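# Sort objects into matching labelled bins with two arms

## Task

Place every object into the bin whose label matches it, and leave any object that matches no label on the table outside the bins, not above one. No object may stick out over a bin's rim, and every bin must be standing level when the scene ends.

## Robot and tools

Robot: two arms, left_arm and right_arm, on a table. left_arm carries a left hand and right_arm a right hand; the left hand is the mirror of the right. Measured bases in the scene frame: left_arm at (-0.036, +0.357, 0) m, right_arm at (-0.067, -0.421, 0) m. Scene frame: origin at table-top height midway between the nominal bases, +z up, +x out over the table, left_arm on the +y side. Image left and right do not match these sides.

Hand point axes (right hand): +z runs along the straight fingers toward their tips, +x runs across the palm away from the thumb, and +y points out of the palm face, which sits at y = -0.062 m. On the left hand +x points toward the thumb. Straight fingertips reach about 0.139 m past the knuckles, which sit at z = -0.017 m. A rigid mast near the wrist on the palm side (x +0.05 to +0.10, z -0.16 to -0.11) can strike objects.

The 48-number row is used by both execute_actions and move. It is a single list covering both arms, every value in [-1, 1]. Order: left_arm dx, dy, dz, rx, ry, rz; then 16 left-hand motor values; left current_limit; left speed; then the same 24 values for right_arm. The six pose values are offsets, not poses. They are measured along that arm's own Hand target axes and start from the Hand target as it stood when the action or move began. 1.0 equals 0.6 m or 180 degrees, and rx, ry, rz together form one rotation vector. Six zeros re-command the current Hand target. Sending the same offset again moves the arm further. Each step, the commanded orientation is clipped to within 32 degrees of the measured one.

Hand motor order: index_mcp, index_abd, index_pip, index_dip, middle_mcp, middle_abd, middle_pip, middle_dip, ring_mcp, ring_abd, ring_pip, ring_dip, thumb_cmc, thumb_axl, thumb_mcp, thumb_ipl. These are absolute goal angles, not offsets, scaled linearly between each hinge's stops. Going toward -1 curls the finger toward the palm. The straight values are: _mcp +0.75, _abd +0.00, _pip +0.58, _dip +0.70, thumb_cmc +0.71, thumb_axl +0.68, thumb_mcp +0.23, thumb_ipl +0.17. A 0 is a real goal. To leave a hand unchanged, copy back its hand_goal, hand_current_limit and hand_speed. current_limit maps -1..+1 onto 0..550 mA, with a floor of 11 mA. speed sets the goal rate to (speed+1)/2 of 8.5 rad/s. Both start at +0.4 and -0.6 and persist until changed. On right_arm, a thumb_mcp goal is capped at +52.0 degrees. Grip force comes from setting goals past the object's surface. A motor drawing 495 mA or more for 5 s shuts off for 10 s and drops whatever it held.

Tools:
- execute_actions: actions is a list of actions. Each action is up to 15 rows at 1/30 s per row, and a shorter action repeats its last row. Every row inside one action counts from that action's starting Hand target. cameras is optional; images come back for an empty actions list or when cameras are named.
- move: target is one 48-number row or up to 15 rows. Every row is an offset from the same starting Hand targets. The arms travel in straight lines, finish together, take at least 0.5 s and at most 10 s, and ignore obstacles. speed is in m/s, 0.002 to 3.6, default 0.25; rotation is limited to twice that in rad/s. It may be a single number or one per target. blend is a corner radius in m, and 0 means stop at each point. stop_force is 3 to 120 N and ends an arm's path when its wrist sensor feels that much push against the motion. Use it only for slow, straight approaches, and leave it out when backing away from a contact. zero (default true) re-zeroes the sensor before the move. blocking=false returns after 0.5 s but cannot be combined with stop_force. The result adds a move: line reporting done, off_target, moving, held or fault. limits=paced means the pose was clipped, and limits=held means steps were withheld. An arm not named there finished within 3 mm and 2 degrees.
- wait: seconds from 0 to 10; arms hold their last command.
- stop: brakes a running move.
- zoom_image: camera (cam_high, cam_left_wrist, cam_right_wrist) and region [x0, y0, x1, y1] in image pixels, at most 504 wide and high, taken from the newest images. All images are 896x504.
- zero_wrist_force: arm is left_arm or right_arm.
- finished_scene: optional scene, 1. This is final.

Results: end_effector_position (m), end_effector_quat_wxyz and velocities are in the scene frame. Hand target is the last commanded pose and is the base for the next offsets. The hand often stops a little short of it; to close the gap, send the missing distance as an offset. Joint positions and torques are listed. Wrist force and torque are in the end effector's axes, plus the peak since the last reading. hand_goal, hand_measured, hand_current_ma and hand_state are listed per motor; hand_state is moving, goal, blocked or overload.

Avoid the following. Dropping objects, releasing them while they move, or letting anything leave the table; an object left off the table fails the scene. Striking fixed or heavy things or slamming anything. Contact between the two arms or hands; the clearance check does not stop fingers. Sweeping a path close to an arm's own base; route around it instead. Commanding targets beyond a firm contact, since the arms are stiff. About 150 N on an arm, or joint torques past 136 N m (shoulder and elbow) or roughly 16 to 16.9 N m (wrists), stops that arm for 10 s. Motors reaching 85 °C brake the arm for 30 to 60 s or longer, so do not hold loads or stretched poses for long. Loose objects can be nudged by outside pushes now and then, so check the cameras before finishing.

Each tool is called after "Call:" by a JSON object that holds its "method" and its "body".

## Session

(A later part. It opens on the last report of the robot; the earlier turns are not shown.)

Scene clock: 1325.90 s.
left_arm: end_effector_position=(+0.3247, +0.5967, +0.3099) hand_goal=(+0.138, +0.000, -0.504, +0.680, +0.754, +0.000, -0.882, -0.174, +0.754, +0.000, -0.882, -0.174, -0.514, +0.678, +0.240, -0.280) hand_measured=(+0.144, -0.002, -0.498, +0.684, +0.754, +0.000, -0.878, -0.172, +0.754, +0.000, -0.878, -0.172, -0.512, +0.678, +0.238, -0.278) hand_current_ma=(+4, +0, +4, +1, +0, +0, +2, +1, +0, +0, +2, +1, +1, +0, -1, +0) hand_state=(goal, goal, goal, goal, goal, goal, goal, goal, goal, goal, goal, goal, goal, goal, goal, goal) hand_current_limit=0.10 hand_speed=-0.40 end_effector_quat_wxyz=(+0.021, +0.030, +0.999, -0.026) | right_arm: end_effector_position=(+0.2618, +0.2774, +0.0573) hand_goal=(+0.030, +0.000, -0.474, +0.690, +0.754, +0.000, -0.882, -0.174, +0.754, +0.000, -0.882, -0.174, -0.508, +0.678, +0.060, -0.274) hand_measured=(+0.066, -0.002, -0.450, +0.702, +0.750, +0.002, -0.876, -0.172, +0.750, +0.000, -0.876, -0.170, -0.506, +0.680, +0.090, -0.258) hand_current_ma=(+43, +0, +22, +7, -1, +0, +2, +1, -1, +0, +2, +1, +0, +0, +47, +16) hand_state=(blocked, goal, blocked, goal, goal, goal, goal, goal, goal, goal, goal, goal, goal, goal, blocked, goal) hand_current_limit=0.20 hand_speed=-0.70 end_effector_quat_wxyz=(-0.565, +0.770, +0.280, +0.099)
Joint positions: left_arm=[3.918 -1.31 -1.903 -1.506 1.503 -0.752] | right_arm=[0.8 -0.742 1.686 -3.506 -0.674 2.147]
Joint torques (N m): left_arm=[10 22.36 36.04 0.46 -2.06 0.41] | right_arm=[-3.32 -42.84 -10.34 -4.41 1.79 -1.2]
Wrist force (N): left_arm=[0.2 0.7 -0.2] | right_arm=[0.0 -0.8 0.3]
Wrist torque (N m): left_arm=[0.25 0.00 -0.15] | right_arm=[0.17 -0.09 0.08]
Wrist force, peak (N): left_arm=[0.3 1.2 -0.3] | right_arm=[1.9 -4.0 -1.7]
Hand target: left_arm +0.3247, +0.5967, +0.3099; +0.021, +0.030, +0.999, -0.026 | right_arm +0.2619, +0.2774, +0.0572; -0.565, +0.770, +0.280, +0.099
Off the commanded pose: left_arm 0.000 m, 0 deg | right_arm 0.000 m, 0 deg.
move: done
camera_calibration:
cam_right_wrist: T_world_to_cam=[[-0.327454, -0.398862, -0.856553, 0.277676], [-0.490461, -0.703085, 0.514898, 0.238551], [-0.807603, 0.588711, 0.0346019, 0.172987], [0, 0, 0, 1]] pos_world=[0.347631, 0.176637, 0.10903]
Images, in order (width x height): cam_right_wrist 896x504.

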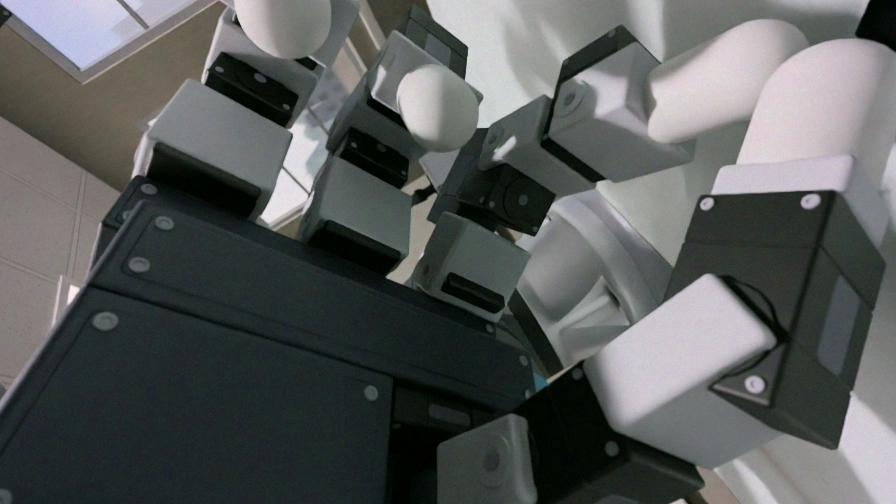

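Call:
{"method": "move", "body": {"target": [0,0,0,0,0,0,0.137,0,-0.504,0.68,0.754,0,-0.883,-0.174,0.754,0,-0.883,-0.174,-0.514,0.678,0.24,-0.28,0.1,-0.4,-0.0052,0.009,0.0038,0,0,0,0.137,0,-0.526,0.696,0.754,0,-0.883,-0.174,0.754,0,-0.883,-0.174,-0.508,0.678,0.26,-0.17,0.2,-0.2], "speed": 0.1, "cameras": ["cam_right_wrist"]}}

Call:
{"method": "zoom_image", "body": {"camera": "cam_right_wrist", "region": [656, 0, 896, 180]}}

Scene clock: 1353.60 s.
left_arm: end_effector_position=(+0.3247, +0.5967, +0.3099) hand_goal=(+0.138, +0.000, -0.504, +0.680, +0.754, +0.000, -0.882, -0.174, +0.754, +0.000, -0.882, -0.174, -0.514, +0.678, +0.240, -0.280) hand_measured=(+0.144, -0.002, -0.498, +0.684, +0.754, +0.000, -0.878, -0.172, +0.754, +0.000, -0.878, -0.172, -0.512, +0.678, +0.238, -0.278) hand_current_ma=(+4, +0, +4, +1, +0, +0, +2, +1, +0, +0, +2, +1, +1, +0, -1, +0) hand_state=(goal, goal, goal, goal, goal, goal, goal, goal, goal, goal, goal, goal, goal, goal, goal, goal) hand_current_limit=0.10 hand_speed=-0.40 end_effector_quat_wxyz=(+0.021, +0.030, +0.999, -0.026) | right_arm: end_effector_position=(+0.2619, +0.2774, +0.0505) hand_goal=(+0.138, +0.000, -0.526, +0.696, +0.754, +0.000, -0.882, -0.174, +0.754, +0.000, -0.882, -0.174, -0.508, +0.678, +0.260, -0.170) hand_measured=(+0.134, -0.002, -0.520, +0.700, +0.750, +0.002, -0.876, -0.172, +0.750, +0.000, -0.876, -0.170, -0.506, +0.680, +0.256, -0.172) hand_current_ma=(-2, +0, +3, +1, -1, +0, +2, +1, -1, +0, +2, +1, +0, +0, -2, +0) hand_state=(goal, goal, goal, goal, goal, goal, goal, goal, goal, goal, goal, goal, goal, goal, goal, goal) hand_current_limit=0.20 hand_speed=-0.20 end_effector_quat_wxyz=(-0.565, +0.770, +0.280, +0.099)
Joint positions: left_arm=[3.918 -1.31 -1.903 -1.506 1.503 -0.752] | right_arm=[0.8 -0.729 1.684 -3.518 -0.674 2.147]
Joint torques (N m): left_arm=[9.62 22.38 36.19 0.49 -2.04 0.42] | right_arm=[-5.42 -60.1 -20.74 -3.02 0.99 -1.32]
Wrist force (N): left_arm=[0.2 0.5 -0.3] | right_arm=[0.3 -0.9 0.2]
Wrist torque (N m): left_arm=[0.23 0.00 -0.15] | right_arm=[0.17 -0.13 0.10]
Wrist force, peak (N): left_arm=[0.1 1.4 -0.3] | right_arm=[0.4 -1.0 0.0]
Hand target: left_arm +0.3247, +0.5967, +0.3099; +0.021, +0.030, +0.999, -0.026 | right_arm +0.2619, +0.2774, +0.0506; -0.565, +0.770, +0.280, +0.099
Off the commanded pose: left_arm 0.000 m, 0 deg | right_arm 0.000 m, 0 deg.
move: done
camera_calibration:
cam_right_wrist: T_world_to_cam=[[-0.327222, -0.398682, -0.856725, 0.27163], [-0.490612, -0.703185, 0.514618, 0.242132], [-0.807605, 0.588714, 0.0345, 0.173295], [0, 0, 0, 1]] pos_world=[0.34763, 0.176536, 0.102129]
Images, in order (width x height): cam_right_wrist 896x504.

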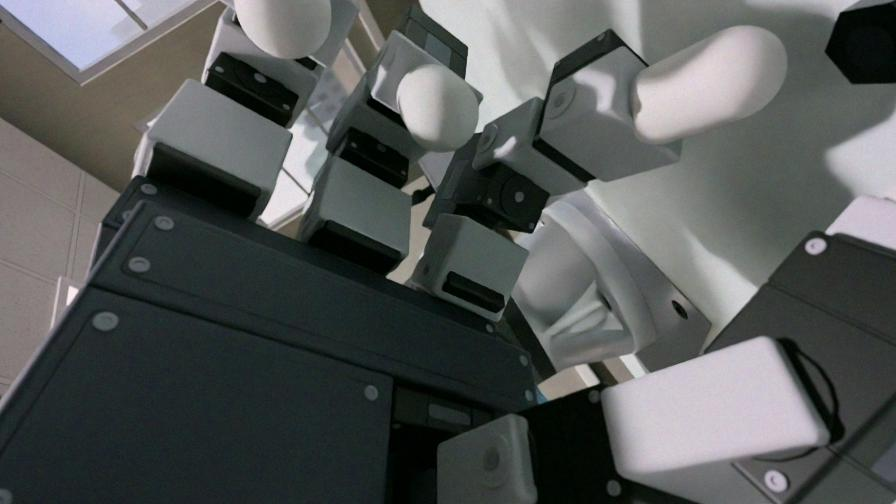

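Scaled by 2.100.

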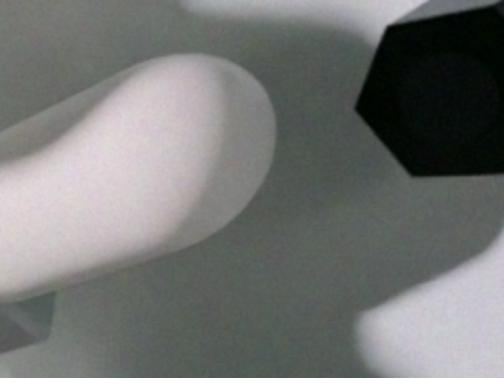

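Call:
{"method": "move", "body": {"target": [[0,0,0,0,0,0,0.137,0,-0.504,0.68,0.754,0,-0.883,-0.174,0.754,0,-0.883,-0.174,-0.514,0.678,0.24,-0.28,0.1,-0.4,0.002,-0.0058,0.0163,0,0,0,0.137,0,-0.526,0.696,0.754,0,-0.883,-0.174,0.754,0,-0.883,-0.174,-0.508,0.678,0.26,-0.17,0.2,-0.6],[0,0,0,0,0,0,0.137,0,-0.504,0.68,0.754,0,-0.883,-0.174,0.754,0,-0.883,-0.174,-0.514,0.678,0.24,-0.28,0.1,-0.4,-0.009,0.0133,0.0243,0,0,0,0.137,0,-0.526,0.696,0.754,0,-0.883,-0.174,0.754,0,-0.883,-0.174,-0.508,0.678,0.26,-0.17,0.2,-0.6],[0,0,0,0,0,0,0.137,0,-0.504,0.68,0.754,0,-0.883,-0.174,0.754,0,-0.883,-0.174,-0.514,0.678,0.24,-0.28,0.1,-0.4,-0.009,0.0133,0.0243,0,0,0,0.065,0,-0.485,0.696,0.754,0,-0.883,-0.174,0.754,0,-0.883,-0.174,-0.508,0.678,0.26,-0.17,0.2,-0.6]], "speed": 0.05, "cameras": ["cam_right_wrist"]}}

Call:
{"method": "zoom_image", "body": {"camera": "cam_right_wrist", "region": [656, 0, 896, 180]}}

Scene clock: 1368.13 s.
left_arm: end_effector_position=(+0.3247, +0.5967, +0.3099) hand_goal=(+0.138, +0.000, -0.504, +0.680, +0.754, +0.000, -0.882, -0.174, +0.754, +0.000, -0.882, -0.174, -0.514, +0.678, +0.240, -0.280) hand_measured=(+0.144, -0.002, -0.498, +0.684, +0.754, +0.000, -0.878, -0.172, +0.754, +0.000, -0.878, -0.172, -0.512, +0.678, +0.238, -0.278) hand_current_ma=(+4, +0, +4, +1, +0, +0, +2, +1, +0, +0, +2, +1, +1, +0, -1, +0) hand_state=(goal, goal, goal, goal, goal, goal, goal, goal, goal, goal, goal, goal, goal, goal, goal, goal) hand_current_limit=0.10 hand_speed=-0.40 end_effector_quat_wxyz=(+0.021, +0.030, +0.999, -0.026) | right_arm: end_effector_position=(+0.2594, +0.2876, +0.0366) hand_goal=(+0.066, +0.000, -0.484, +0.696, +0.754, +0.000, -0.882, -0.174, +0.754, +0.000, -0.882, -0.174, -0.508, +0.678, +0.260, -0.170) hand_measured=(+0.120, -0.012, -0.506, +0.696, +0.750, +0.002, -0.876, -0.172, +0.750, +0.000, -0.876, -0.170, -0.514, +0.678, +0.268, -0.184) hand_current_ma=(+88, -5, -17, +0, -1, +0, +2, +1, -1, +0, +2, +1, -3, +0, +4, -14) hand_state=(blocked, goal, blocked, goal, goal, goal, goal, goal, goal, goal, goal, goal, goal, goal, goal, goal) hand_current_limit=0.20 hand_speed=-0.60 end_effector_quat_wxyz=(-0.565, +0.770, +0.280, +0.099)
Joint positions: left_arm=[3.918 -1.31 -1.903 -1.506 1.503 -0.752] | right_arm=[0.815 -0.69 1.654 -3.536 -0.686 2.16]
Joint torques (N m): left_arm=[9.92 22.29 36.29 0.49 -2.09 0.34] | right_arm=[-11.83 -57.39 -3.84 0.58 -1.03 1.2]
Wrist force (N): left_arm=[0.2 0.9 0.0] | right_arm=[3.0 -9.9 0.3]
Wrist torque (N m): left_arm=[0.26 0.01 -0.16] | right_arm=[-0.25 -0.20 0.19]
Wrist force, peak (N): left_arm=[0.1 1.3 -0.5] | right_arm=[4.3 -14.9 -3.7]
Hand target: left_arm +0.3247, +0.5967, +0.3099; +0.021, +0.030, +0.999, -0.026 | right_arm +0.2594, +0.2876, +0.0366; -0.565, +0.770, +0.280, +0.099
Off the commanded pose: left_arm 0.000 m, 0 deg | right_arm 0.000 m, 0 deg.
move: done
camera_calibration:
cam_right_wrist: T_world_to_cam=[[-0.327222, -0.398682, -0.856725, 0.26297], [-0.490612, -0.703185, 0.514618, 0.255231], [-0.807605, 0.588714, 0.0345, 0.165751], [0, 0, 0, 1]] pos_world=[0.34513, 0.186736, 0.0882286]
Images, in order (width x height): cam_right_wrist 896x504.

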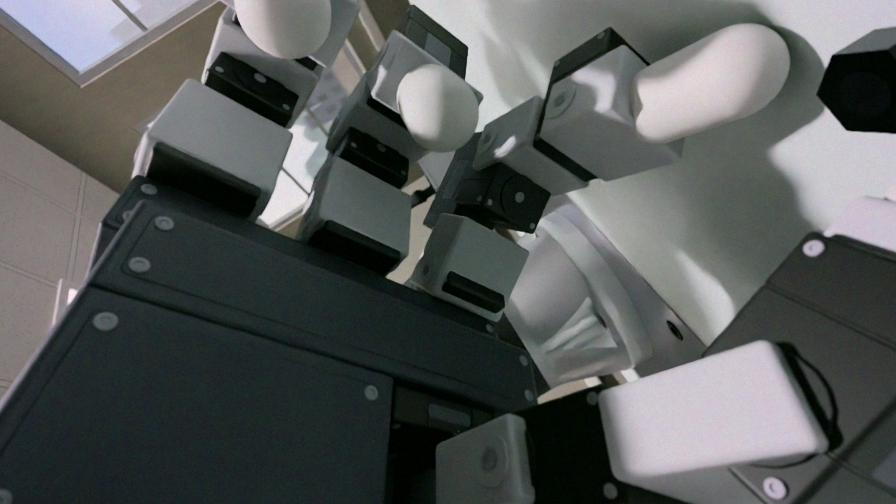

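Scaled by 2.100.

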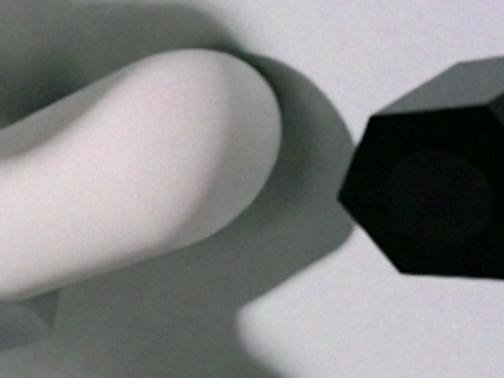

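Call:
{"method": "move", "body": {"target": [[0,0,0,0,0,0,0.137,0,-0.504,0.68,0.754,0,-0.883,-0.174,0.754,0,-0.883,-0.174,-0.514,0.678,0.24,-0.28,0.1,-0.4,-0.0013,-0.0025,-0.0005,0,0,0,0.065,0,-0.485,0.696,0.754,0,-0.883,-0.174,0.754,0,-0.883,-0.174,-0.508,0.678,0.26,-0.17,0.2,-0.6],[0,0,0,0,0,0,0.137,0,-0.504,0.68,0.754,0,-0.883,-0.174,0.754,0,-0.883,-0.174,-0.514,0.678,0.24,-0.28,0.1,-0.4,-0.0013,-0.0025,-0.0005,0,0,0,0.065,0,-0.485,0.696,0.754,0,-0.883,-0.174,0.754,0,-0.883,-0.174,-0.508,0.678,0.2,-0.17,0.2,-0.6]], "speed": 0.05, "cameras": ["cam_right_wrist"]}}

Call:
{"method": "zoom_image", "body": {"camera": "cam_right_wrist", "region": [656, 0, 896, 180]}}

Scene clock: 1378.77 s.
left_arm: end_effector_position=(+0.3247, +0.5967, +0.3099) hand_goal=(+0.138, +0.000, -0.504, +0.680, +0.754, +0.000, -0.882, -0.174, +0.754, +0.000, -0.882, -0.174, -0.514, +0.678, +0.240, -0.280) hand_measured=(+0.144, -0.002, -0.498, +0.684, +0.754, +0.000, -0.878, -0.172, +0.754, +0.000, -0.878, -0.172, -0.512, +0.678, +0.238, -0.278) hand_current_ma=(+4, +0, +4, +1, +0, +0, +2, +1, +0, +0, +2, +1, +1, +0, -1, +0) hand_state=(goal, goal, goal, goal, goal, goal, goal, goal, goal, goal, goal, goal, goal, goal, goal, goal) hand_current_limit=0.10 hand_speed=-0.40 end_effector_quat_wxyz=(+0.021, +0.030, +0.999, -0.026) | right_arm: end_effector_position=(+0.2579, +0.2873, +0.0375) hand_goal=(+0.066, +0.000, -0.484, +0.696, +0.754, +0.000, -0.882, -0.174, +0.754, +0.000, -0.882, -0.174, -0.508, +0.678, +0.200, -0.170) hand_measured=(+0.114, -0.020, -0.488, +0.696, +0.750, +0.002, -0.876, -0.172, +0.750, +0.000, -0.876, -0.170, -0.512, +0.678, +0.248, -0.164) hand_current_ma=(+71, -11, -1, +0, -1, +0, +2, +1, -1, +0, +2, +1, -2, +0, +97, +3) hand_state=(blocked, goal, goal, goal, goal, goal, goal, goal, goal, goal, goal, goal, goal, goal, blocked, goal) hand_current_limit=0.20 hand_speed=-0.60 end_effector_quat_wxyz=(-0.565, +0.770, +0.280, +0.099)
Joint positions: left_arm=[3.918 -1.31 -1.903 -1.506 1.503 -0.752] | right_arm=[0.817 -0.693 1.657 -3.537 -0.687 2.161]
Joint torques (N m): left_arm=[9.56 22.57 35.97 0.53 -2.08 0.42] | right_arm=[9.92 -52.73 -17.12 -3.98 0.16 1.5]
Wrist force (N): left_arm=[0.1 0.8 -0.4] | right_arm=[2.8 -5.7 -1.3]
Wrist torque (N m): left_arm=[0.27 0.02 -0.16] | right_arm=[-0.05 -0.18 0.11]
Wrist force, peak (N): left_arm=[-0.1 1.3 -0.4] | right_arm=[3.2 -10.1 0.1]
Hand target: left_arm +0.3247, +0.5967, +0.3099; +0.021, +0.030, +0.999, -0.026 | right_arm +0.2580, +0.2873, +0.0375; -0.565, +0.770, +0.280, +0.099
Off the commanded pose: left_arm 0.000 m, 0 deg | right_arm 0.000 m, 0 deg.
move: done
camera_calibration:
cam_right_wrist: T_world_to_cam=[[-0.327334, -0.398691, -0.856679, 0.263239], [-0.490542, -0.703182, 0.514689, 0.253909], [-0.807602, 0.588712, 0.0346004, 0.164697], [0, 0, 0, 1]] pos_world=[0.34373, 0.186536, 0.0891286]
Images, in order (width x height): cam_right_wrist 896x504.

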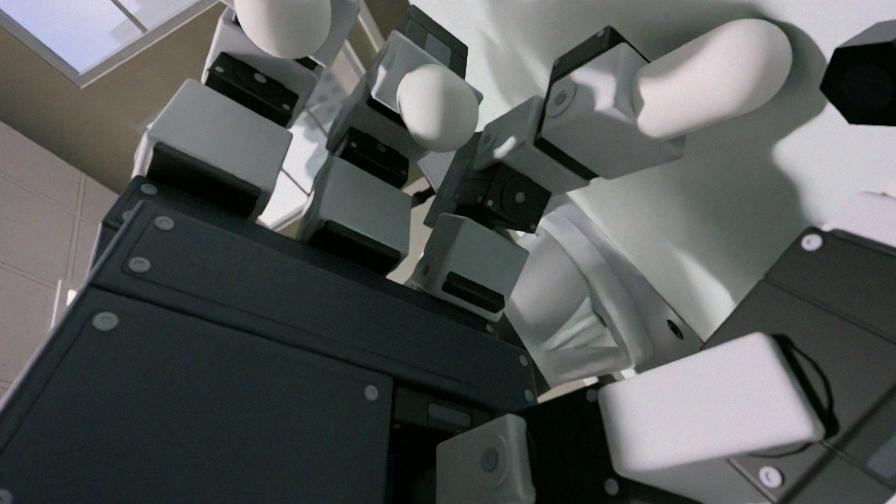

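Scaled by 2.100.

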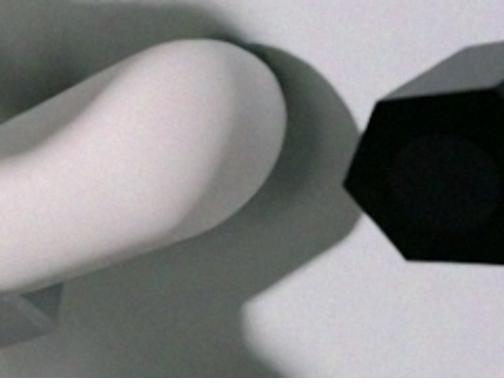

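Call:
{"method": "move", "body": {"target": [[0,0,0,0,0,0,0.137,0,-0.504,0.68,0.754,0,-0.883,-0.174,0.754,0,-0.883,-0.174,-0.514,0.678,0.24,-0.28,0.1,-0.4,0.0009,-0.0016,-0.0007,0,0,0,0.065,0,-0.485,0.696,0.754,0,-0.883,-0.174,0.754,0,-0.883,-0.174,-0.508,0.678,0.2,-0.17,0.2,-0.6],[0,0,0,0,0,0,0.137,0,-0.504,0.68,0.754,0,-0.883,-0.174,0.754,0,-0.883,-0.174,-0.514,0.678,0.24,-0.28,0.1,-0.4,0.0009,-0.0016,-0.0007,0,0,0,0.065,0,-0.485,0.696,0.754,0,-0.883,-0.174,0.754,0,-0.883,-0.174,-0.508,0.678,0.15,-0.17,0.2,-0.6]], "speed": 0.05, "cameras": ["cam_right_wrist"]}}

Call:
{"method": "zoom_image", "body": {"camera": "cam_right_wrist", "region": [656, 0, 896, 180]}}

Scene clock: 1398.83 s.
left_arm: end_effector_position=(+0.3247, +0.5967, +0.3099) hand_goal=(+0.138, +0.000, -0.504, +0.680, +0.754, +0.000, -0.882, -0.174, +0.754, +0.000, -0.882, -0.174, -0.514, +0.678, +0.240, -0.280) hand_measured=(+0.144, -0.002, -0.498, +0.684, +0.754, +0.000, -0.878, -0.172, +0.754, +0.000, -0.878, -0.172, -0.512, +0.678, +0.238, -0.278) hand_current_ma=(+4, +0, +4, +1, +0, +0, +2, +1, +0, +0, +2, +1, +1, +0, -1, +0) hand_state=(goal, goal, goal, goal, goal, goal, goal, goal, goal, goal, goal, goal, goal, goal, goal, goal) hand_current_limit=0.10 hand_speed=-0.40 end_effector_quat_wxyz=(+0.021, +0.030, +0.999, -0.026) | right_arm: end_effector_position=(+0.2579, +0.2873, +0.0387) hand_goal=(+0.066, +0.000, -0.484, +0.696, +0.754, +0.000, -0.882, -0.174, +0.754, +0.000, -0.882, -0.174, -0.508, +0.678, +0.150, -0.170) hand_measured=(+0.068, -0.002, -0.482, +0.696, +0.750, +0.002, -0.876, -0.172, +0.750, +0.000, -0.876, -0.170, -0.510, +0.678, +0.184, -0.164) hand_current_ma=(+0, +0, +0, +0, -1, +0, +2, +1, -1, +0, +2, +1, +0, +0, +57, +3) hand_state=(goal, goal, goal, goal, goal, goal, goal, goal, goal, goal, goal, goal, goal, goal, blocked, goal) hand_current_limit=0.20 hand_speed=-0.60 end_effector_quat_wxyz=(-0.565, +0.770, +0.280, +0.099)
Joint positions: left_arm=[3.918 -1.31 -1.903 -1.506 1.503 -0.752] | right_arm=[0.817 -0.695 1.657 -3.535 -0.687 2.161]
Joint torques (N m): left_arm=[9 21.94 35.97 0.48 -2.09 0.46] | right_arm=[5.67 -62.86 -7.54 -1.59 1.28 -2.62]
Wrist force (N): left_arm=[-0.1 1.0 -0.3] | right_arm=[0.6 -1.3 -1.2]
Wrist torque (N m): left_arm=[0.30 0.04 -0.19] | right_arm=[0.07 -0.18 0.09]
Wrist force, peak (N): left_arm=[-0.3 1.3 -0.5] | right_arm=[2.9 -6.0 -1.3]
Hand target: left_arm +0.3247, +0.5967, +0.3099; +0.021, +0.030, +0.999, -0.026 | right_arm +0.2579, +0.2873, +0.0387; -0.565, +0.770, +0.280, +0.099
Off the commanded pose: left_arm 0.000 m, 0 deg | right_arm 0.000 m, 0 deg.
move: done
camera_calibration:
cam_right_wrist: T_world_to_cam=[[-0.32735, -0.398714, -0.856662, 0.264276], [-0.490531, -0.703168, 0.514717, 0.253283], [-0.807602, 0.588711, 0.0346006, 0.164656], [0, 0, 0, 1]] pos_world=[0.34373, 0.186536, 0.0903287]
Images, in order (width x height): cam_right_wrist 896x504.

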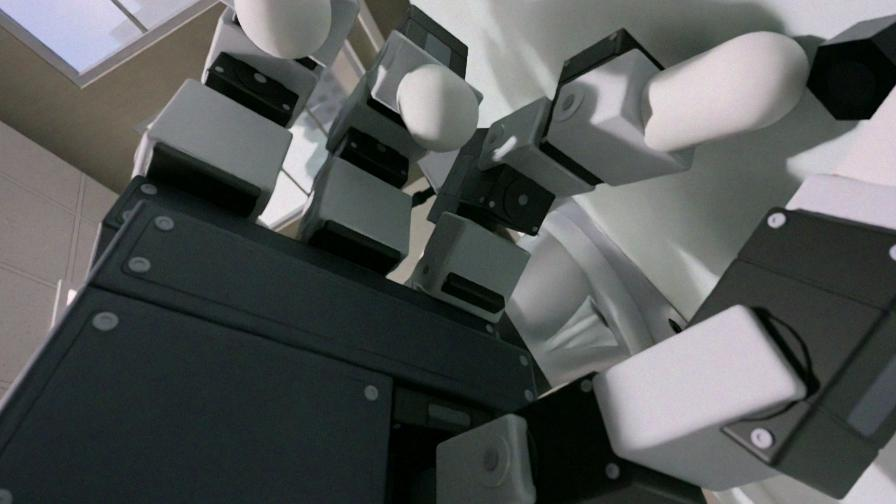

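Scaled by 2.100.

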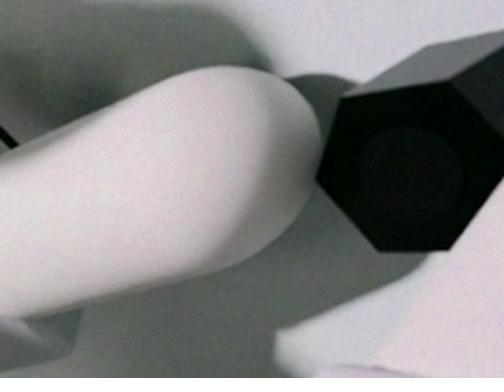

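Call:
{"method": "move", "body": {"target": [[0,0,0,0,0,0,0.137,0,-0.504,0.68,0.754,0,-0.883,-0.174,0.754,0,-0.883,-0.174,-0.514,0.678,0.24,-0.28,0.1,-0.4,0,0,0,0,0,0,0.06,0,-0.482,0.696,0.754,0,-0.883,-0.174,0.754,0,-0.883,-0.174,-0.508,0.678,0.09,-0.165,0.2,-0.6],[0,0,0,0,0,0,0.137,0,-0.504,0.68,0.754,0,-0.883,-0.174,0.754,0,-0.883,-0.174,-0.514,0.678,0.24,-0.28,0.1,-0.4,0,0,0,0,0,0,0.03,0,-0.475,0.69,0.754,0,-0.883,-0.174,0.754,0,-0.883,-0.174,-0.508,0.678,0.04,-0.165,0.2,-0.6]], "speed": 0.05, "cameras": ["cam_right_wrist"]}}

Call:
{"method": "zoom_image", "body": {"camera": "cam_right_wrist", "region": [656, 0, 896, 180]}}

Scene clock: 1406.83 s.
left_arm: end_effector_position=(+0.3247, +0.5967, +0.3099) hand_goal=(+0.138, +0.000, -0.504, +0.680, +0.754, +0.000, -0.882, -0.174, +0.754, +0.000, -0.882, -0.174, -0.514, +0.678, +0.240, -0.280) hand_measured=(+0.144, -0.002, -0.498, +0.684, +0.754, +0.000, -0.878, -0.172, +0.754, +0.000, -0.878, -0.172, -0.512, +0.678, +0.238, -0.278) hand_current_ma=(+4, +0, +4, +1, +0, +0, +2, +1, +0, +0, +2, +1, +1, +0, -1, +0) hand_state=(goal, goal, goal, goal, goal, goal, goal, goal, goal, goal, goal, goal, goal, goal, goal, goal) hand_current_limit=0.10 hand_speed=-0.40 end_effector_quat_wxyz=(+0.021, +0.030, +0.999, -0.026) | right_arm: end_effector_position=(+0.2579, +0.2873, +0.0387) hand_goal=(+0.030, +0.000, -0.474, +0.690, +0.754, +0.000, -0.882, -0.174, +0.754, +0.000, -0.882, -0.174, -0.508, +0.678, +0.040, -0.164) hand_measured=(+0.042, -0.002, -0.474, +0.694, +0.750, +0.002, -0.876, -0.172, +0.750, +0.000, -0.876, -0.170, -0.510, +0.678, +0.166, -0.150) hand_current_ma=(+7, +0, +0, +1, -1, +0, +2, +1, -1, +0, +2, +1, +0, +0, +330, +15) hand_state=(goal, goal, goal, goal, goal, goal, goal, goal, goal, goal, goal, goal, goal, goal, blocked, goal) hand_current_limit=0.20 hand_speed=-0.60 end_effector_quat_wxyz=(-0.565, +0.770, +0.280, +0.099)
Joint positions: left_arm=[3.918 -1.31 -1.903 -1.506 1.503 -0.752] | right_arm=[0.817 -0.695 1.657 -3.535 -0.687 2.161]
Joint torques (N m): left_arm=[8.79 22 36.03 0.53 -2.03 0.32] | right_arm=[-8.98 -55.54 -7.46 -4.26 1.34 -2.66]
Wrist force (N): left_arm=[-0.2 1.0 -0.1] | right_arm=[0.8 -4.3 -3.8]
Wrist torque (N m): left_arm=[0.29 0.05 -0.18] | right_arm=[-0.20 -0.26 0.16]
Wrist force, peak (N): left_arm=[0.2 1.3 -0.6] | right_arm=[1.0 -4.8 -3.8]
Hand target: left_arm +0.3247, +0.5967, +0.3099; +0.021, +0.030, +0.999, -0.026 | right_arm +0.2579, +0.2873, +0.0387; -0.565, +0.770, +0.280, +0.099
Off the commanded pose: left_arm 0.000 m, 0 deg | right_arm 0.000 m, 0 deg.
move: done
camera_calibration:
cam_right_wrist: T_world_to_cam=[[-0.327222, -0.398682, -0.856725, 0.264232], [-0.490612, -0.703185, 0.514618, 0.253323], [-0.807605, 0.588714, 0.0345, 0.164665], [0, 0, 0, 1]] pos_world=[0.34373, 0.186536, 0.0903286]
Images, in order (width x height): cam_right_wrist 896x504.

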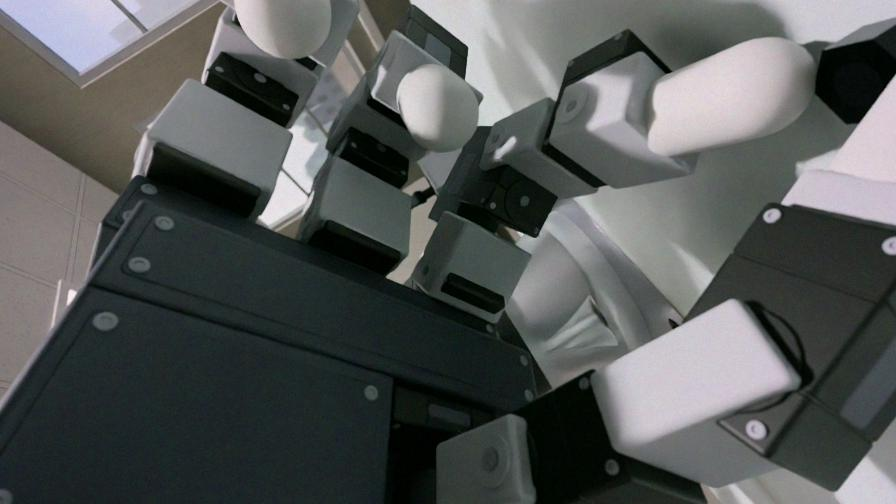

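Scaled by 2.100.

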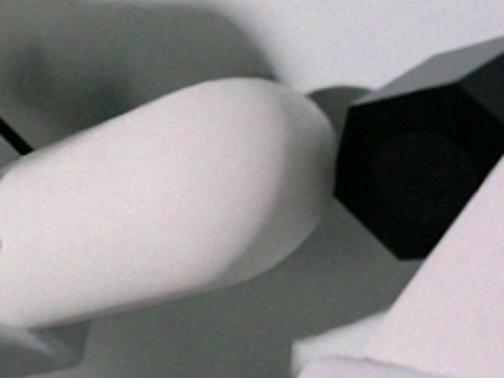

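Call:
{"method": "move", "body": {"target": [[0,0,0,0,0,0,0.137,0,-0.504,0.68,0.754,0,-0.883,-0.174,0.754,0,-0.883,-0.174,-0.514,0.678,0.24,-0.28,0.1,-0.4,0,0,0,0,0,0,-0.02,0,-0.46,0.69,0.754,0,-0.883,-0.174,0.754,0,-0.883,-0.174,-0.508,0.678,0.04,-0.165,0.2,-0.6],[0,0,0,0,0,0,0.137,0,-0.504,0.68,0.754,0,-0.883,-0.174,0.754,0,-0.883,-0.174,-0.514,0.678,0.24,-0.28,0.1,-0.4,0,0,0,0,0,0,-0.06,0,-0.45,0.68,0.754,0,-0.883,-0.174,0.754,0,-0.883,-0.174,-0.508,0.678,0.04,-0.165,0.2,-0.6]], "speed": 0.05, "cameras": ["cam_right_wrist"]}}

Call:
{"method": "zoom_image", "body": {"camera": "cam_right_wrist", "region": [656, 0, 896, 180]}}

Scene clock: 1416.77 s.
left_arm: end_effector_position=(+0.3247, +0.5967, +0.3099) hand_goal=(+0.138, +0.000, -0.504, +0.680, +0.754, +0.000, -0.882, -0.174, +0.754, +0.000, -0.882, -0.174, -0.514, +0.678, +0.240, -0.280) hand_measured=(+0.144, -0.002, -0.498, +0.684, +0.754, +0.000, -0.878, -0.172, +0.754, +0.000, -0.878, -0.172, -0.512, +0.678, +0.238, -0.278) hand_current_ma=(+4, +0, +4, +1, +0, +0, +2, +1, +0, +0, +2, +1, +1, +0, -1, +0) hand_state=(goal, goal, goal, goal, goal, goal, goal, goal, goal, goal, goal, goal, goal, goal, goal, goal) hand_current_limit=0.10 hand_speed=-0.40 end_effector_quat_wxyz=(+0.021, +0.030, +0.999, -0.026) | right_arm: end_effector_position=(+0.2579, +0.2873, +0.0387) hand_goal=(-0.060, +0.000, -0.450, +0.680, +0.754, +0.000, -0.882, -0.174, +0.754, +0.000, -0.882, -0.174, -0.508, +0.678, +0.040, -0.164) hand_measured=(+0.020, -0.002, -0.448, +0.686, +0.750, +0.002, -0.876, -0.172, +0.750, +0.000, -0.876, -0.170, -0.510, +0.678, +0.166, -0.148) hand_current_ma=(+168, +0, +0, +2, -1, +0, +2, +1, -1, +0, +2, +1, -1, +0, +330, +17) hand_state=(blocked, goal, goal, goal, goal, goal, goal, goal, goal, goal, goal, goal, goal, goal, blocked, goal) hand_current_limit=0.20 hand_speed=-0.60 end_effector_quat_wxyz=(-0.565, +0.770, +0.280, +0.099)
Joint positions: left_arm=[3.918 -1.31 -1.903 -1.506 1.503 -0.752] | right_arm=[0.817 -0.695 1.657 -3.535 -0.687 2.161]
Joint torques (N m): left_arm=[8.79 22.34 35.89 0.59 -2.09 0.43] | right_arm=[-8.55 -42.33 -7.88 -4.2 1.12 -2.47]
Wrist force (N): left_arm=[0.2 0.8 -0.2] | right_arm=[1.3 -6.6 -1.8]
Wrist torque (N m): left_arm=[0.26 0.00 -0.15] | right_arm=[-0.24 -0.23 0.21]
Wrist force, peak (N): left_arm=[0.2 1.3 -0.3] | right_arm=[1.5 -7.0 -2.1]
Hand target: left_arm +0.3247, +0.5967, +0.3099; +0.021, +0.030, +0.999, -0.026 | right_arm +0.2579, +0.2873, +0.0387; -0.565, +0.770, +0.280, +0.099
Off the commanded pose: left_arm 0.000 m, 0 deg | right_arm 0.000 m, 0 deg.
move: done
camera_calibration:
cam_right_wrist: T_world_to_cam=[[-0.327334, -0.398691, -0.856679, 0.264267], [-0.490542, -0.703182, 0.514689, 0.253292], [-0.807602, 0.588712, 0.0346004, 0.164656], [0, 0, 0, 1]] pos_world=[0.34373, 0.186536, 0.0903286]
Images, in order (width x height): cam_right_wrist 896x504.

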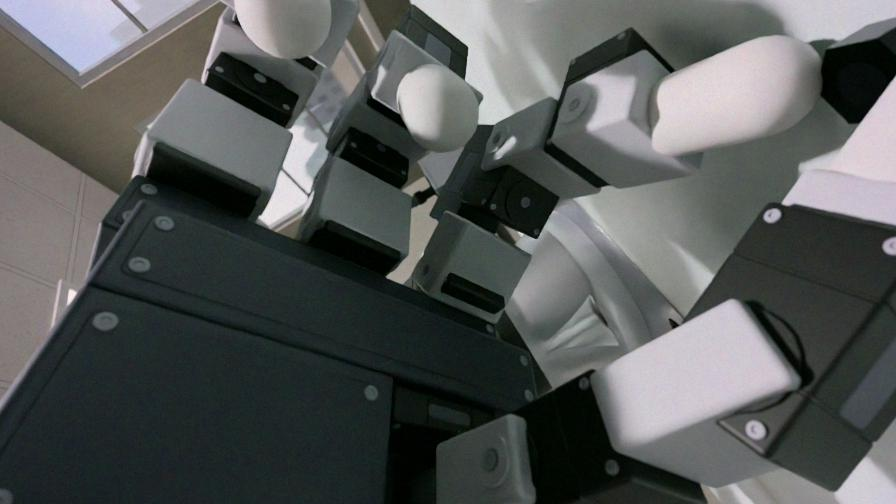

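Scaled by 2.100.

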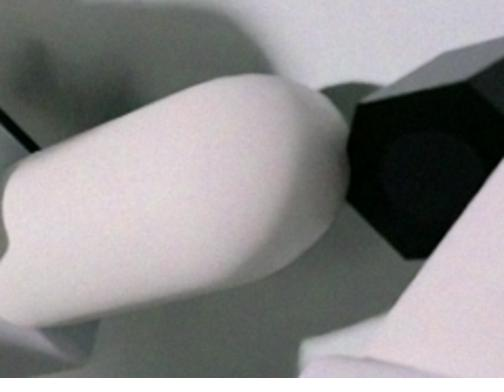

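Call:
{"method": "move", "body": {"target": [0,0,0,0,0,0,0.137,0,-0.504,0.68,0.754,0,-0.883,-0.174,0.754,0,-0.883,-0.174,-0.514,0.678,0.24,-0.28,0.1,-0.4,0.0157,-0.0271,-0.0114,0,0,0,-0.06,0,-0.45,0.68,0.754,0,-0.883,-0.174,0.754,0,-0.883,-0.174,-0.508,0.678,0.04,-0.165,0.2,-0.6], "speed": 0.02, "cameras": ["cam_right_wrist"]}}

Call:
{"method": "zoom_image", "body": {"camera": "cam_right_wrist", "region": [656, 0, 896, 180]}}

Scene clock: 1423.53 s.
left_arm: end_effector_position=(+0.3247, +0.5967, +0.3099) hand_goal=(+0.138, +0.000, -0.504, +0.680, +0.754, +0.000, -0.882, -0.174, +0.754, +0.000, -0.882, -0.174, -0.514, +0.678, +0.240, -0.280) hand_measured=(+0.144, -0.002, -0.498, +0.684, +0.754, +0.000, -0.878, -0.172, +0.754, +0.000, -0.878, -0.172, -0.512, +0.678, +0.238, -0.278) hand_current_ma=(+4, +0, +4, +1, +0, +0, +2, +1, +0, +0, +2, +1, +1, +0, -1, +0) hand_state=(goal, goal, goal, goal, goal, goal, goal, goal, goal, goal, goal, goal, goal, goal, goal, goal) hand_current_limit=0.10 hand_speed=-0.40 end_effector_quat_wxyz=(+0.021, +0.030, +0.999, -0.026) | right_arm: end_effector_position=(+0.2580, +0.2873, +0.0588) hand_goal=(-0.060, +0.000, -0.450, +0.680, +0.754, +0.000, -0.882, -0.174, +0.754, +0.000, -0.882, -0.174, -0.508, +0.678, +0.040, -0.164) hand_measured=(-0.018, +0.000, -0.438, +0.686, +0.750, +0.002, -0.876, -0.172, +0.750, +0.000, -0.876, -0.170, -0.518, +0.676, +0.090, -0.144) hand_current_ma=(+58, +0, +6, +2, -1, +0, +2, +1, -1, +0, +2, +1, -5, -1, +109, +23) hand_state=(blocked, goal, goal, goal, goal, goal, goal, goal, goal, goal, goal, goal, goal, goal, blocked, goal) hand_current_limit=0.20 hand_speed=-0.60 end_effector_quat_wxyz=(-0.565, +0.770, +0.280, +0.099)
Joint positions: left_arm=[3.918 -1.31 -1.903 -1.506 1.503 -0.752] | right_arm=[0.817 -0.734 1.662 -3.501 -0.687 2.161]
Joint torques (N m): left_arm=[8.83 22.69 36.23 0.52 -2.15 0.42] | right_arm=[-10.06 -42.59 -10.33 -3.63 1.33 -2.63]
Wrist force (N): left_arm=[-0.2 0.7 -0.4] | right_arm=[0.2 -0.8 -0.2]
Wrist torque (N m): left_arm=[0.25 0.05 -0.18] | right_arm=[0.21 -0.11 0.09]
Wrist force, peak (N): left_arm=[-0.3 1.2 -0.1] | right_arm=[1.6 -7.2 -1.9]
Hand target: left_arm +0.3247, +0.5967, +0.3099; +0.021, +0.030, +0.999, -0.026 | right_arm +0.2580, +0.2873, +0.0587; -0.565, +0.770, +0.280, +0.099
Off the commanded pose: left_arm 0.000 m, 0 deg | right_arm 0.000 m, 0 deg.
move: done
camera_calibration:
cam_right_wrist: T_world_to_cam=[[-0.32735, -0.398714, -0.856662, 0.281613], [-0.490531, -0.703168, 0.514717, 0.242935], [-0.807602, 0.588711, 0.0346006, 0.164038], [0, 0, 0, 1]] pos_world=[0.34383, 0.186536, 0.110529]
Images, in order (width x height): cam_right_wrist 896x504.

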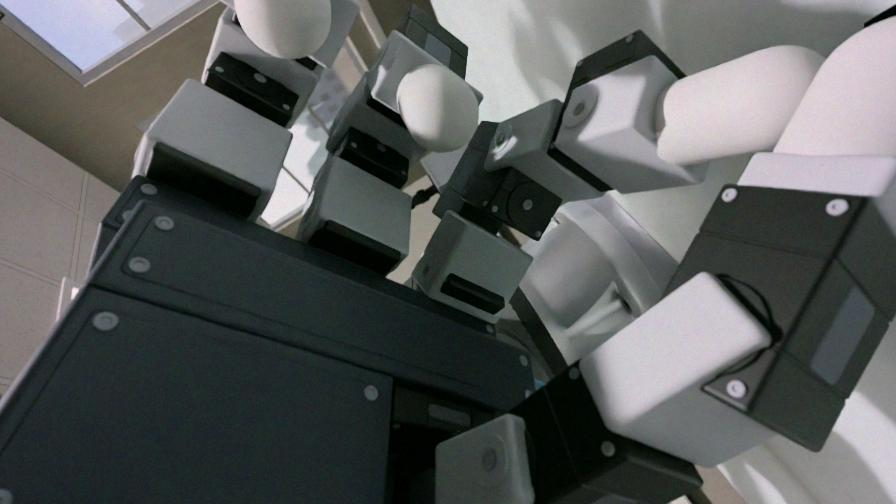

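Scaled by 2.100.

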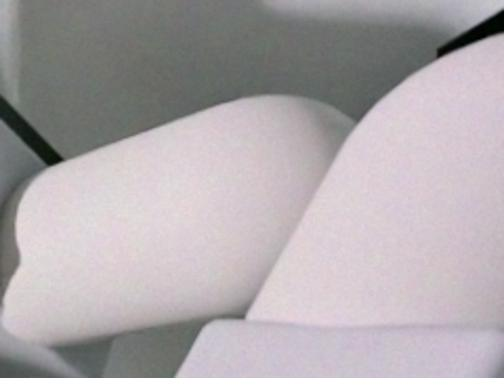

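Call:
{"method": "move", "body": {"target": [[0,0,0,0,0,0,0.137,0,-0.504,0.68,0.754,0,-0.883,-0.174,0.754,0,-0.883,-0.174,-0.514,0.678,0.24,-0.28,0.1,-0.4,0,0,0,0,0,0,0.12,0,-0.515,0.69,0.754,0,-0.883,-0.174,0.754,0,-0.883,-0.174,-0.508,0.678,0.24,-0.165,0.2,-0.2],[0,0,0,0,0,0,0.137,0,-0.504,0.68,0.754,0,-0.883,-0.174,0.754,0,-0.883,-0.174,-0.514,0.678,0.24,-0.28,0.1,-0.4,-0.0155,0.0269,0.0113,0,0,0,0.12,0,-0.515,0.69,0.754,0,-0.883,-0.174,0.754,0,-0.883,-0.174,-0.508,0.678,0.24,-0.165,0.2,-0.4],[0,0,0,0,0,0,0.137,0,-0.504,0.68,0.754,0,-0.883,-0.174,0.754,0,-0.883,-0.174,-0.514,0.678,0.24,-0.28,0.1,-0.4,-0.0155,0.0269,0.0113,0,0,0,0.065,0,-0.485,0.69,0.754,0,-0.883,-0.174,0.754,0,-0.883,-0.174,-0.508,0.678,0.17,-0.165,-0.2,-0.6]], "speed": 0.08, "cameras": ["cam_right_wrist"]}}

Call:
{"method": "zoom_image", "body": {"camera": "cam_right_wrist", "region": [656, 0, 896, 180]}}

Scene clock: 1484.23 s.
left_arm: end_effector_position=(+0.3247, +0.5967, +0.3099) hand_goal=(+0.138, +0.000, -0.504, +0.680, +0.754, +0.000, -0.882, -0.174, +0.754, +0.000, -0.882, -0.174, -0.514, +0.678, +0.240, -0.280) hand_measured=(+0.144, -0.002, -0.498, +0.684, +0.754, +0.000, -0.878, -0.172, +0.754, +0.000, -0.878, -0.172, -0.512, +0.678, +0.238, -0.278) hand_current_ma=(+4, +0, +4, +1, +0, +0, +2, +1, +0, +0, +2, +1, +1, +0, -1, +0) hand_state=(goal, goal, goal, goal, goal, goal, goal, goal, goal, goal, goal, goal, goal, goal, goal, goal) hand_current_limit=0.10 hand_speed=-0.40 end_effector_quat_wxyz=(+0.021, +0.030, +0.999, -0.026) | right_arm: end_effector_position=(+0.2580, +0.2873, +0.0389) hand_goal=(+0.066, +0.000, -0.484, +0.690, +0.754, +0.000, -0.882, -0.174, +0.754, +0.000, -0.882, -0.174, -0.508, +0.678, +0.170, -0.164) hand_measured=(+0.068, +0.000, -0.484, +0.688, +0.750, +0.002, -0.876, -0.172, +0.750, +0.000, -0.876, -0.170, -0.506, +0.676, +0.192, -0.162) hand_current_ma=(+0, +0, +0, +0, -1, +0, +2, +1, -1, +0, +2, +1, +0, +0, +25, +1) hand_state=(goal, goal, goal, goal, goal, goal, goal, goal, goal, goal, goal, goal, goal, goal, blocked, goal) hand_current_limit=-0.20 hand_speed=-0.60 end_effector_quat_wxyz=(-0.565, +0.770, +0.280, +0.099)
Joint positions: left_arm=[3.918 -1.31 -1.903 -1.506 1.503 -0.752] | right_arm=[0.817 -0.696 1.657 -3.535 -0.687 2.161]
Joint torques (N m): left_arm=[8.19 22.73 35.85 0.48 -2.07 0.39] | right_arm=[1.69 -61.98 -7.2 -0.11 -0.78 2.44]
Wrist force (N): left_arm=[0.0 0.6 -0.4] | right_arm=[0.6 -1.1 -1.1]
Wrist torque (N m): left_arm=[0.25 0.02 -0.16] | right_arm=[0.15 -0.16 0.11]
Wrist force, peak (N): left_arm=[0.1 1.2 -0.6] | right_arm=[0.7 -1.4 -1.0]
Hand target: left_arm +0.3247, +0.5967, +0.3099; +0.021, +0.030, +0.999, -0.026 | right_arm +0.2580, +0.2873, +0.0389; -0.565, +0.770, +0.280, +0.099
Off the commanded pose: left_arm 0.000 m, 0 deg | right_arm 0.000 m, 0 deg.
move: done
camera_calibration:
cam_right_wrist: T_world_to_cam=[[-0.327334, -0.398691, -0.856679, 0.264471], [-0.490542, -0.703182, 0.514689, 0.253238], [-0.807602, 0.588712, 0.0346004, 0.16473], [0, 0, 0, 1]] pos_world=[0.34383, 0.186536, 0.0905286]
Images, in order (width x height): cam_right_wrist 896x504.

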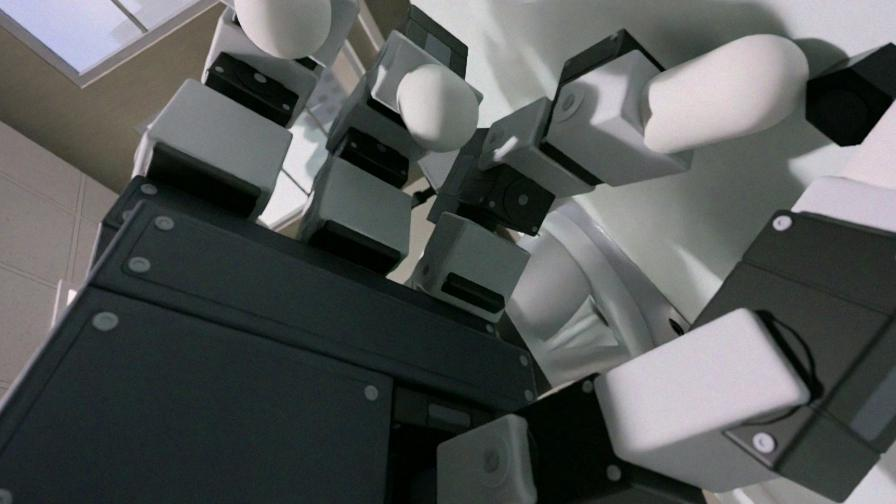

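Scaled by 2.100.

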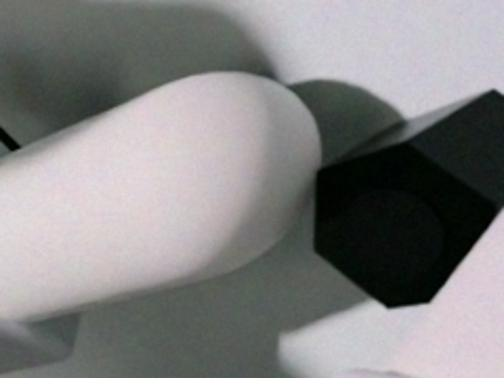

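Call:
{"method": "move", "body": {"target": [[0,0,0,0,0,0,0.137,0,-0.504,0.68,0.754,0,-0.883,-0.174,0.754,0,-0.883,-0.174,-0.514,0.678,0.24,-0.28,0.1,-0.4,-0.0058,-0.0035,0,0,0,0,0.065,0,-0.485,0.69,0.754,0,-0.883,-0.174,0.754,0,-0.883,-0.174,-0.508,0.678,0.17,-0.165,-0.2,-0.6],[0,0,0,0,0,0,0.137,0,-0.504,0.68,0.754,0,-0.883,-0.174,0.754,0,-0.883,-0.174,-0.514,0.678,0.24,-0.28,0.1,-0.4,-0.1395,0.0467,-0.303,0,0,0,0.065,0,-0.485,0.69,0.754,0,-0.883,-0.174,0.754,0,-0.883,-0.174,-0.508,0.678,0.17,-0.165,-0.2,-0.6]], "speed": 0.06, "cameras": ["cam_right_wrist","cam_high"]}}

Call:
{"method": "zoom_image", "body": {"camera": "cam_right_wrist", "region": [656, 0, 896, 180]}}

Scene clock: 1494.10 s.
left_arm: end_effector_position=(+0.3247, +0.5967, +0.3099) hand_goal=(+0.138, +0.000, -0.504, +0.680, +0.754, +0.000, -0.882, -0.174, +0.754, +0.000, -0.882, -0.174, -0.514, +0.678, +0.240, -0.280) hand_measured=(+0.144, -0.002, -0.498, +0.684, +0.754, +0.000, -0.878, -0.172, +0.754, +0.000, -0.878, -0.172, -0.512, +0.678, +0.238, -0.278) hand_current_ma=(+4, +0, +4, +1, +0, +0, +2, +1, +0, +0, +2, +1, +1, +0, -1, +0) hand_state=(goal, goal, goal, goal, goal, goal, goal, goal, goal, goal, goal, goal, goal, goal, goal, goal) hand_current_limit=0.10 hand_speed=-0.40 end_effector_quat_wxyz=(+0.021, +0.030, +0.999, -0.026) | right_arm: end_effector_position=(+0.2342, +0.0866, +0.0389) hand_goal=(+0.066, +0.000, -0.484, +0.690, +0.754, +0.000, -0.882, -0.174, +0.754, +0.000, -0.882, -0.174, -0.508, +0.678, +0.170, -0.164) hand_measured=(+0.068, +0.000, -0.484, +0.688, +0.750, +0.002, -0.876, -0.172, +0.750, +0.000, -0.876, -0.170, -0.510, +0.676, +0.166, -0.166) hand_current_ma=(+0, +0, +0, +0, -1, +0, +2, +1, -1, +0, +2, +1, +0, +0, -1, +0) hand_state=(goal, goal, goal, goal, goal, goal, goal, goal, goal, goal, goal, goal, goal, goal, goal, goal) hand_current_limit=-0.20 hand_speed=-0.60 end_effector_quat_wxyz=(-0.565, +0.770, +0.280, +0.099) end_effector_velocity=(-0.001, +0.001, +0.000) end_effector_angular_velocity=(+0.000, +0.002, +0.001)
Joint positions: left_arm=[3.918 -1.31 -1.903 -1.506 1.503 -0.752] | right_arm=[0.53 -0.957 2.255 -3.581 -0.468 1.817]
Joint velocities: left_arm=[within noise] | right_arm=[0.003 0.002 -0.001 -0.003 -0.001 0.005]
Joint torques (N m): left_arm=[8.21 22.6 35.89 0.56 -2.12 0.38] | right_arm=[10.62 -27.94 -13.99 -4.7 -0.64 2.3]
Wrist force (N): left_arm=[0.2 1.0 -0.4] | right_arm=[0.4 -1.9 0.0]
Wrist torque (N m): left_arm=[0.30 -0.01 -0.15] | right_arm=[0.06 -0.18 0.20]
Wrist force, peak (N): left_arm=[0.1 1.4 -0.3] | right_arm=[0.9 -2.2 0.7]
Hand target: left_arm +0.3247, +0.5967, +0.3099; +0.021, +0.030, +0.999, -0.026 | right_arm +0.2341, +0.0866, +0.0389; -0.565, +0.770, +0.280, +0.099
Off the commanded pose: left_arm 0.000 m, 0 deg | right_arm 0.000 m, 0 deg.
move: done
camera_calibration:
cam_right_wrist: T_world_to_cam=[[-0.327334, -0.398691, -0.856679, 0.176717], [-0.490542, -0.703182, 0.514689, 0.100334], [-0.807602, 0.588712, 0.0346004, 0.263579], [0, 0, 0, 1]] pos_world=[0.31993, -0.0141638, 0.0906286]
Images, in order (width x height): cam_high 896x504, cam_right_wrist 896x504.

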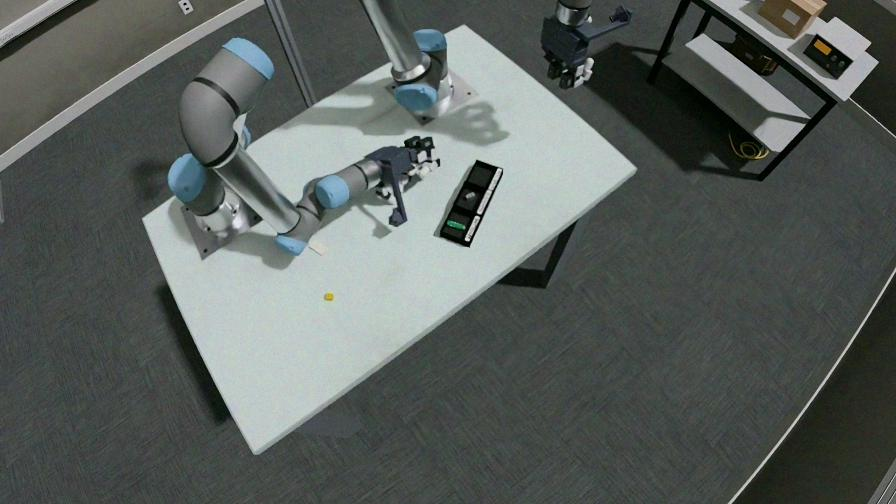

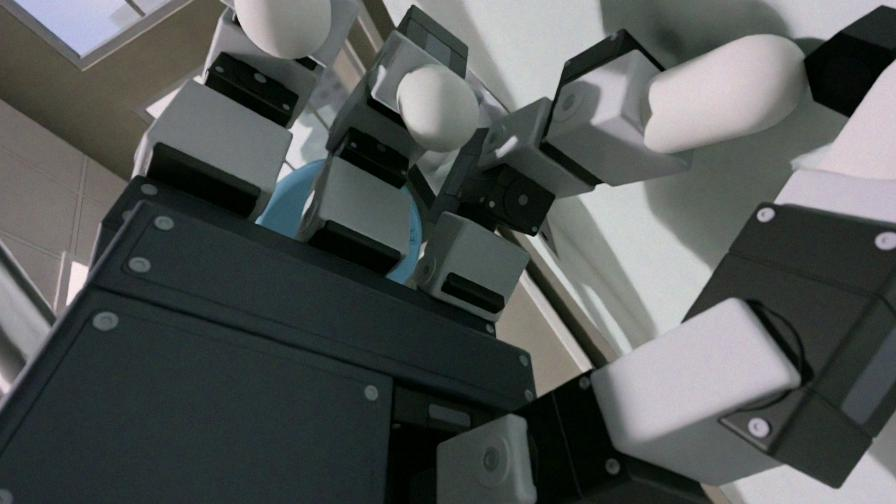

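Scaled by 2.100.

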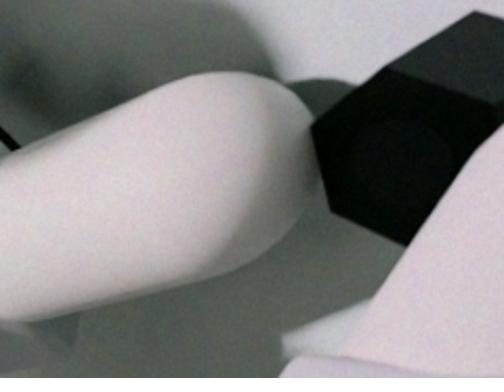

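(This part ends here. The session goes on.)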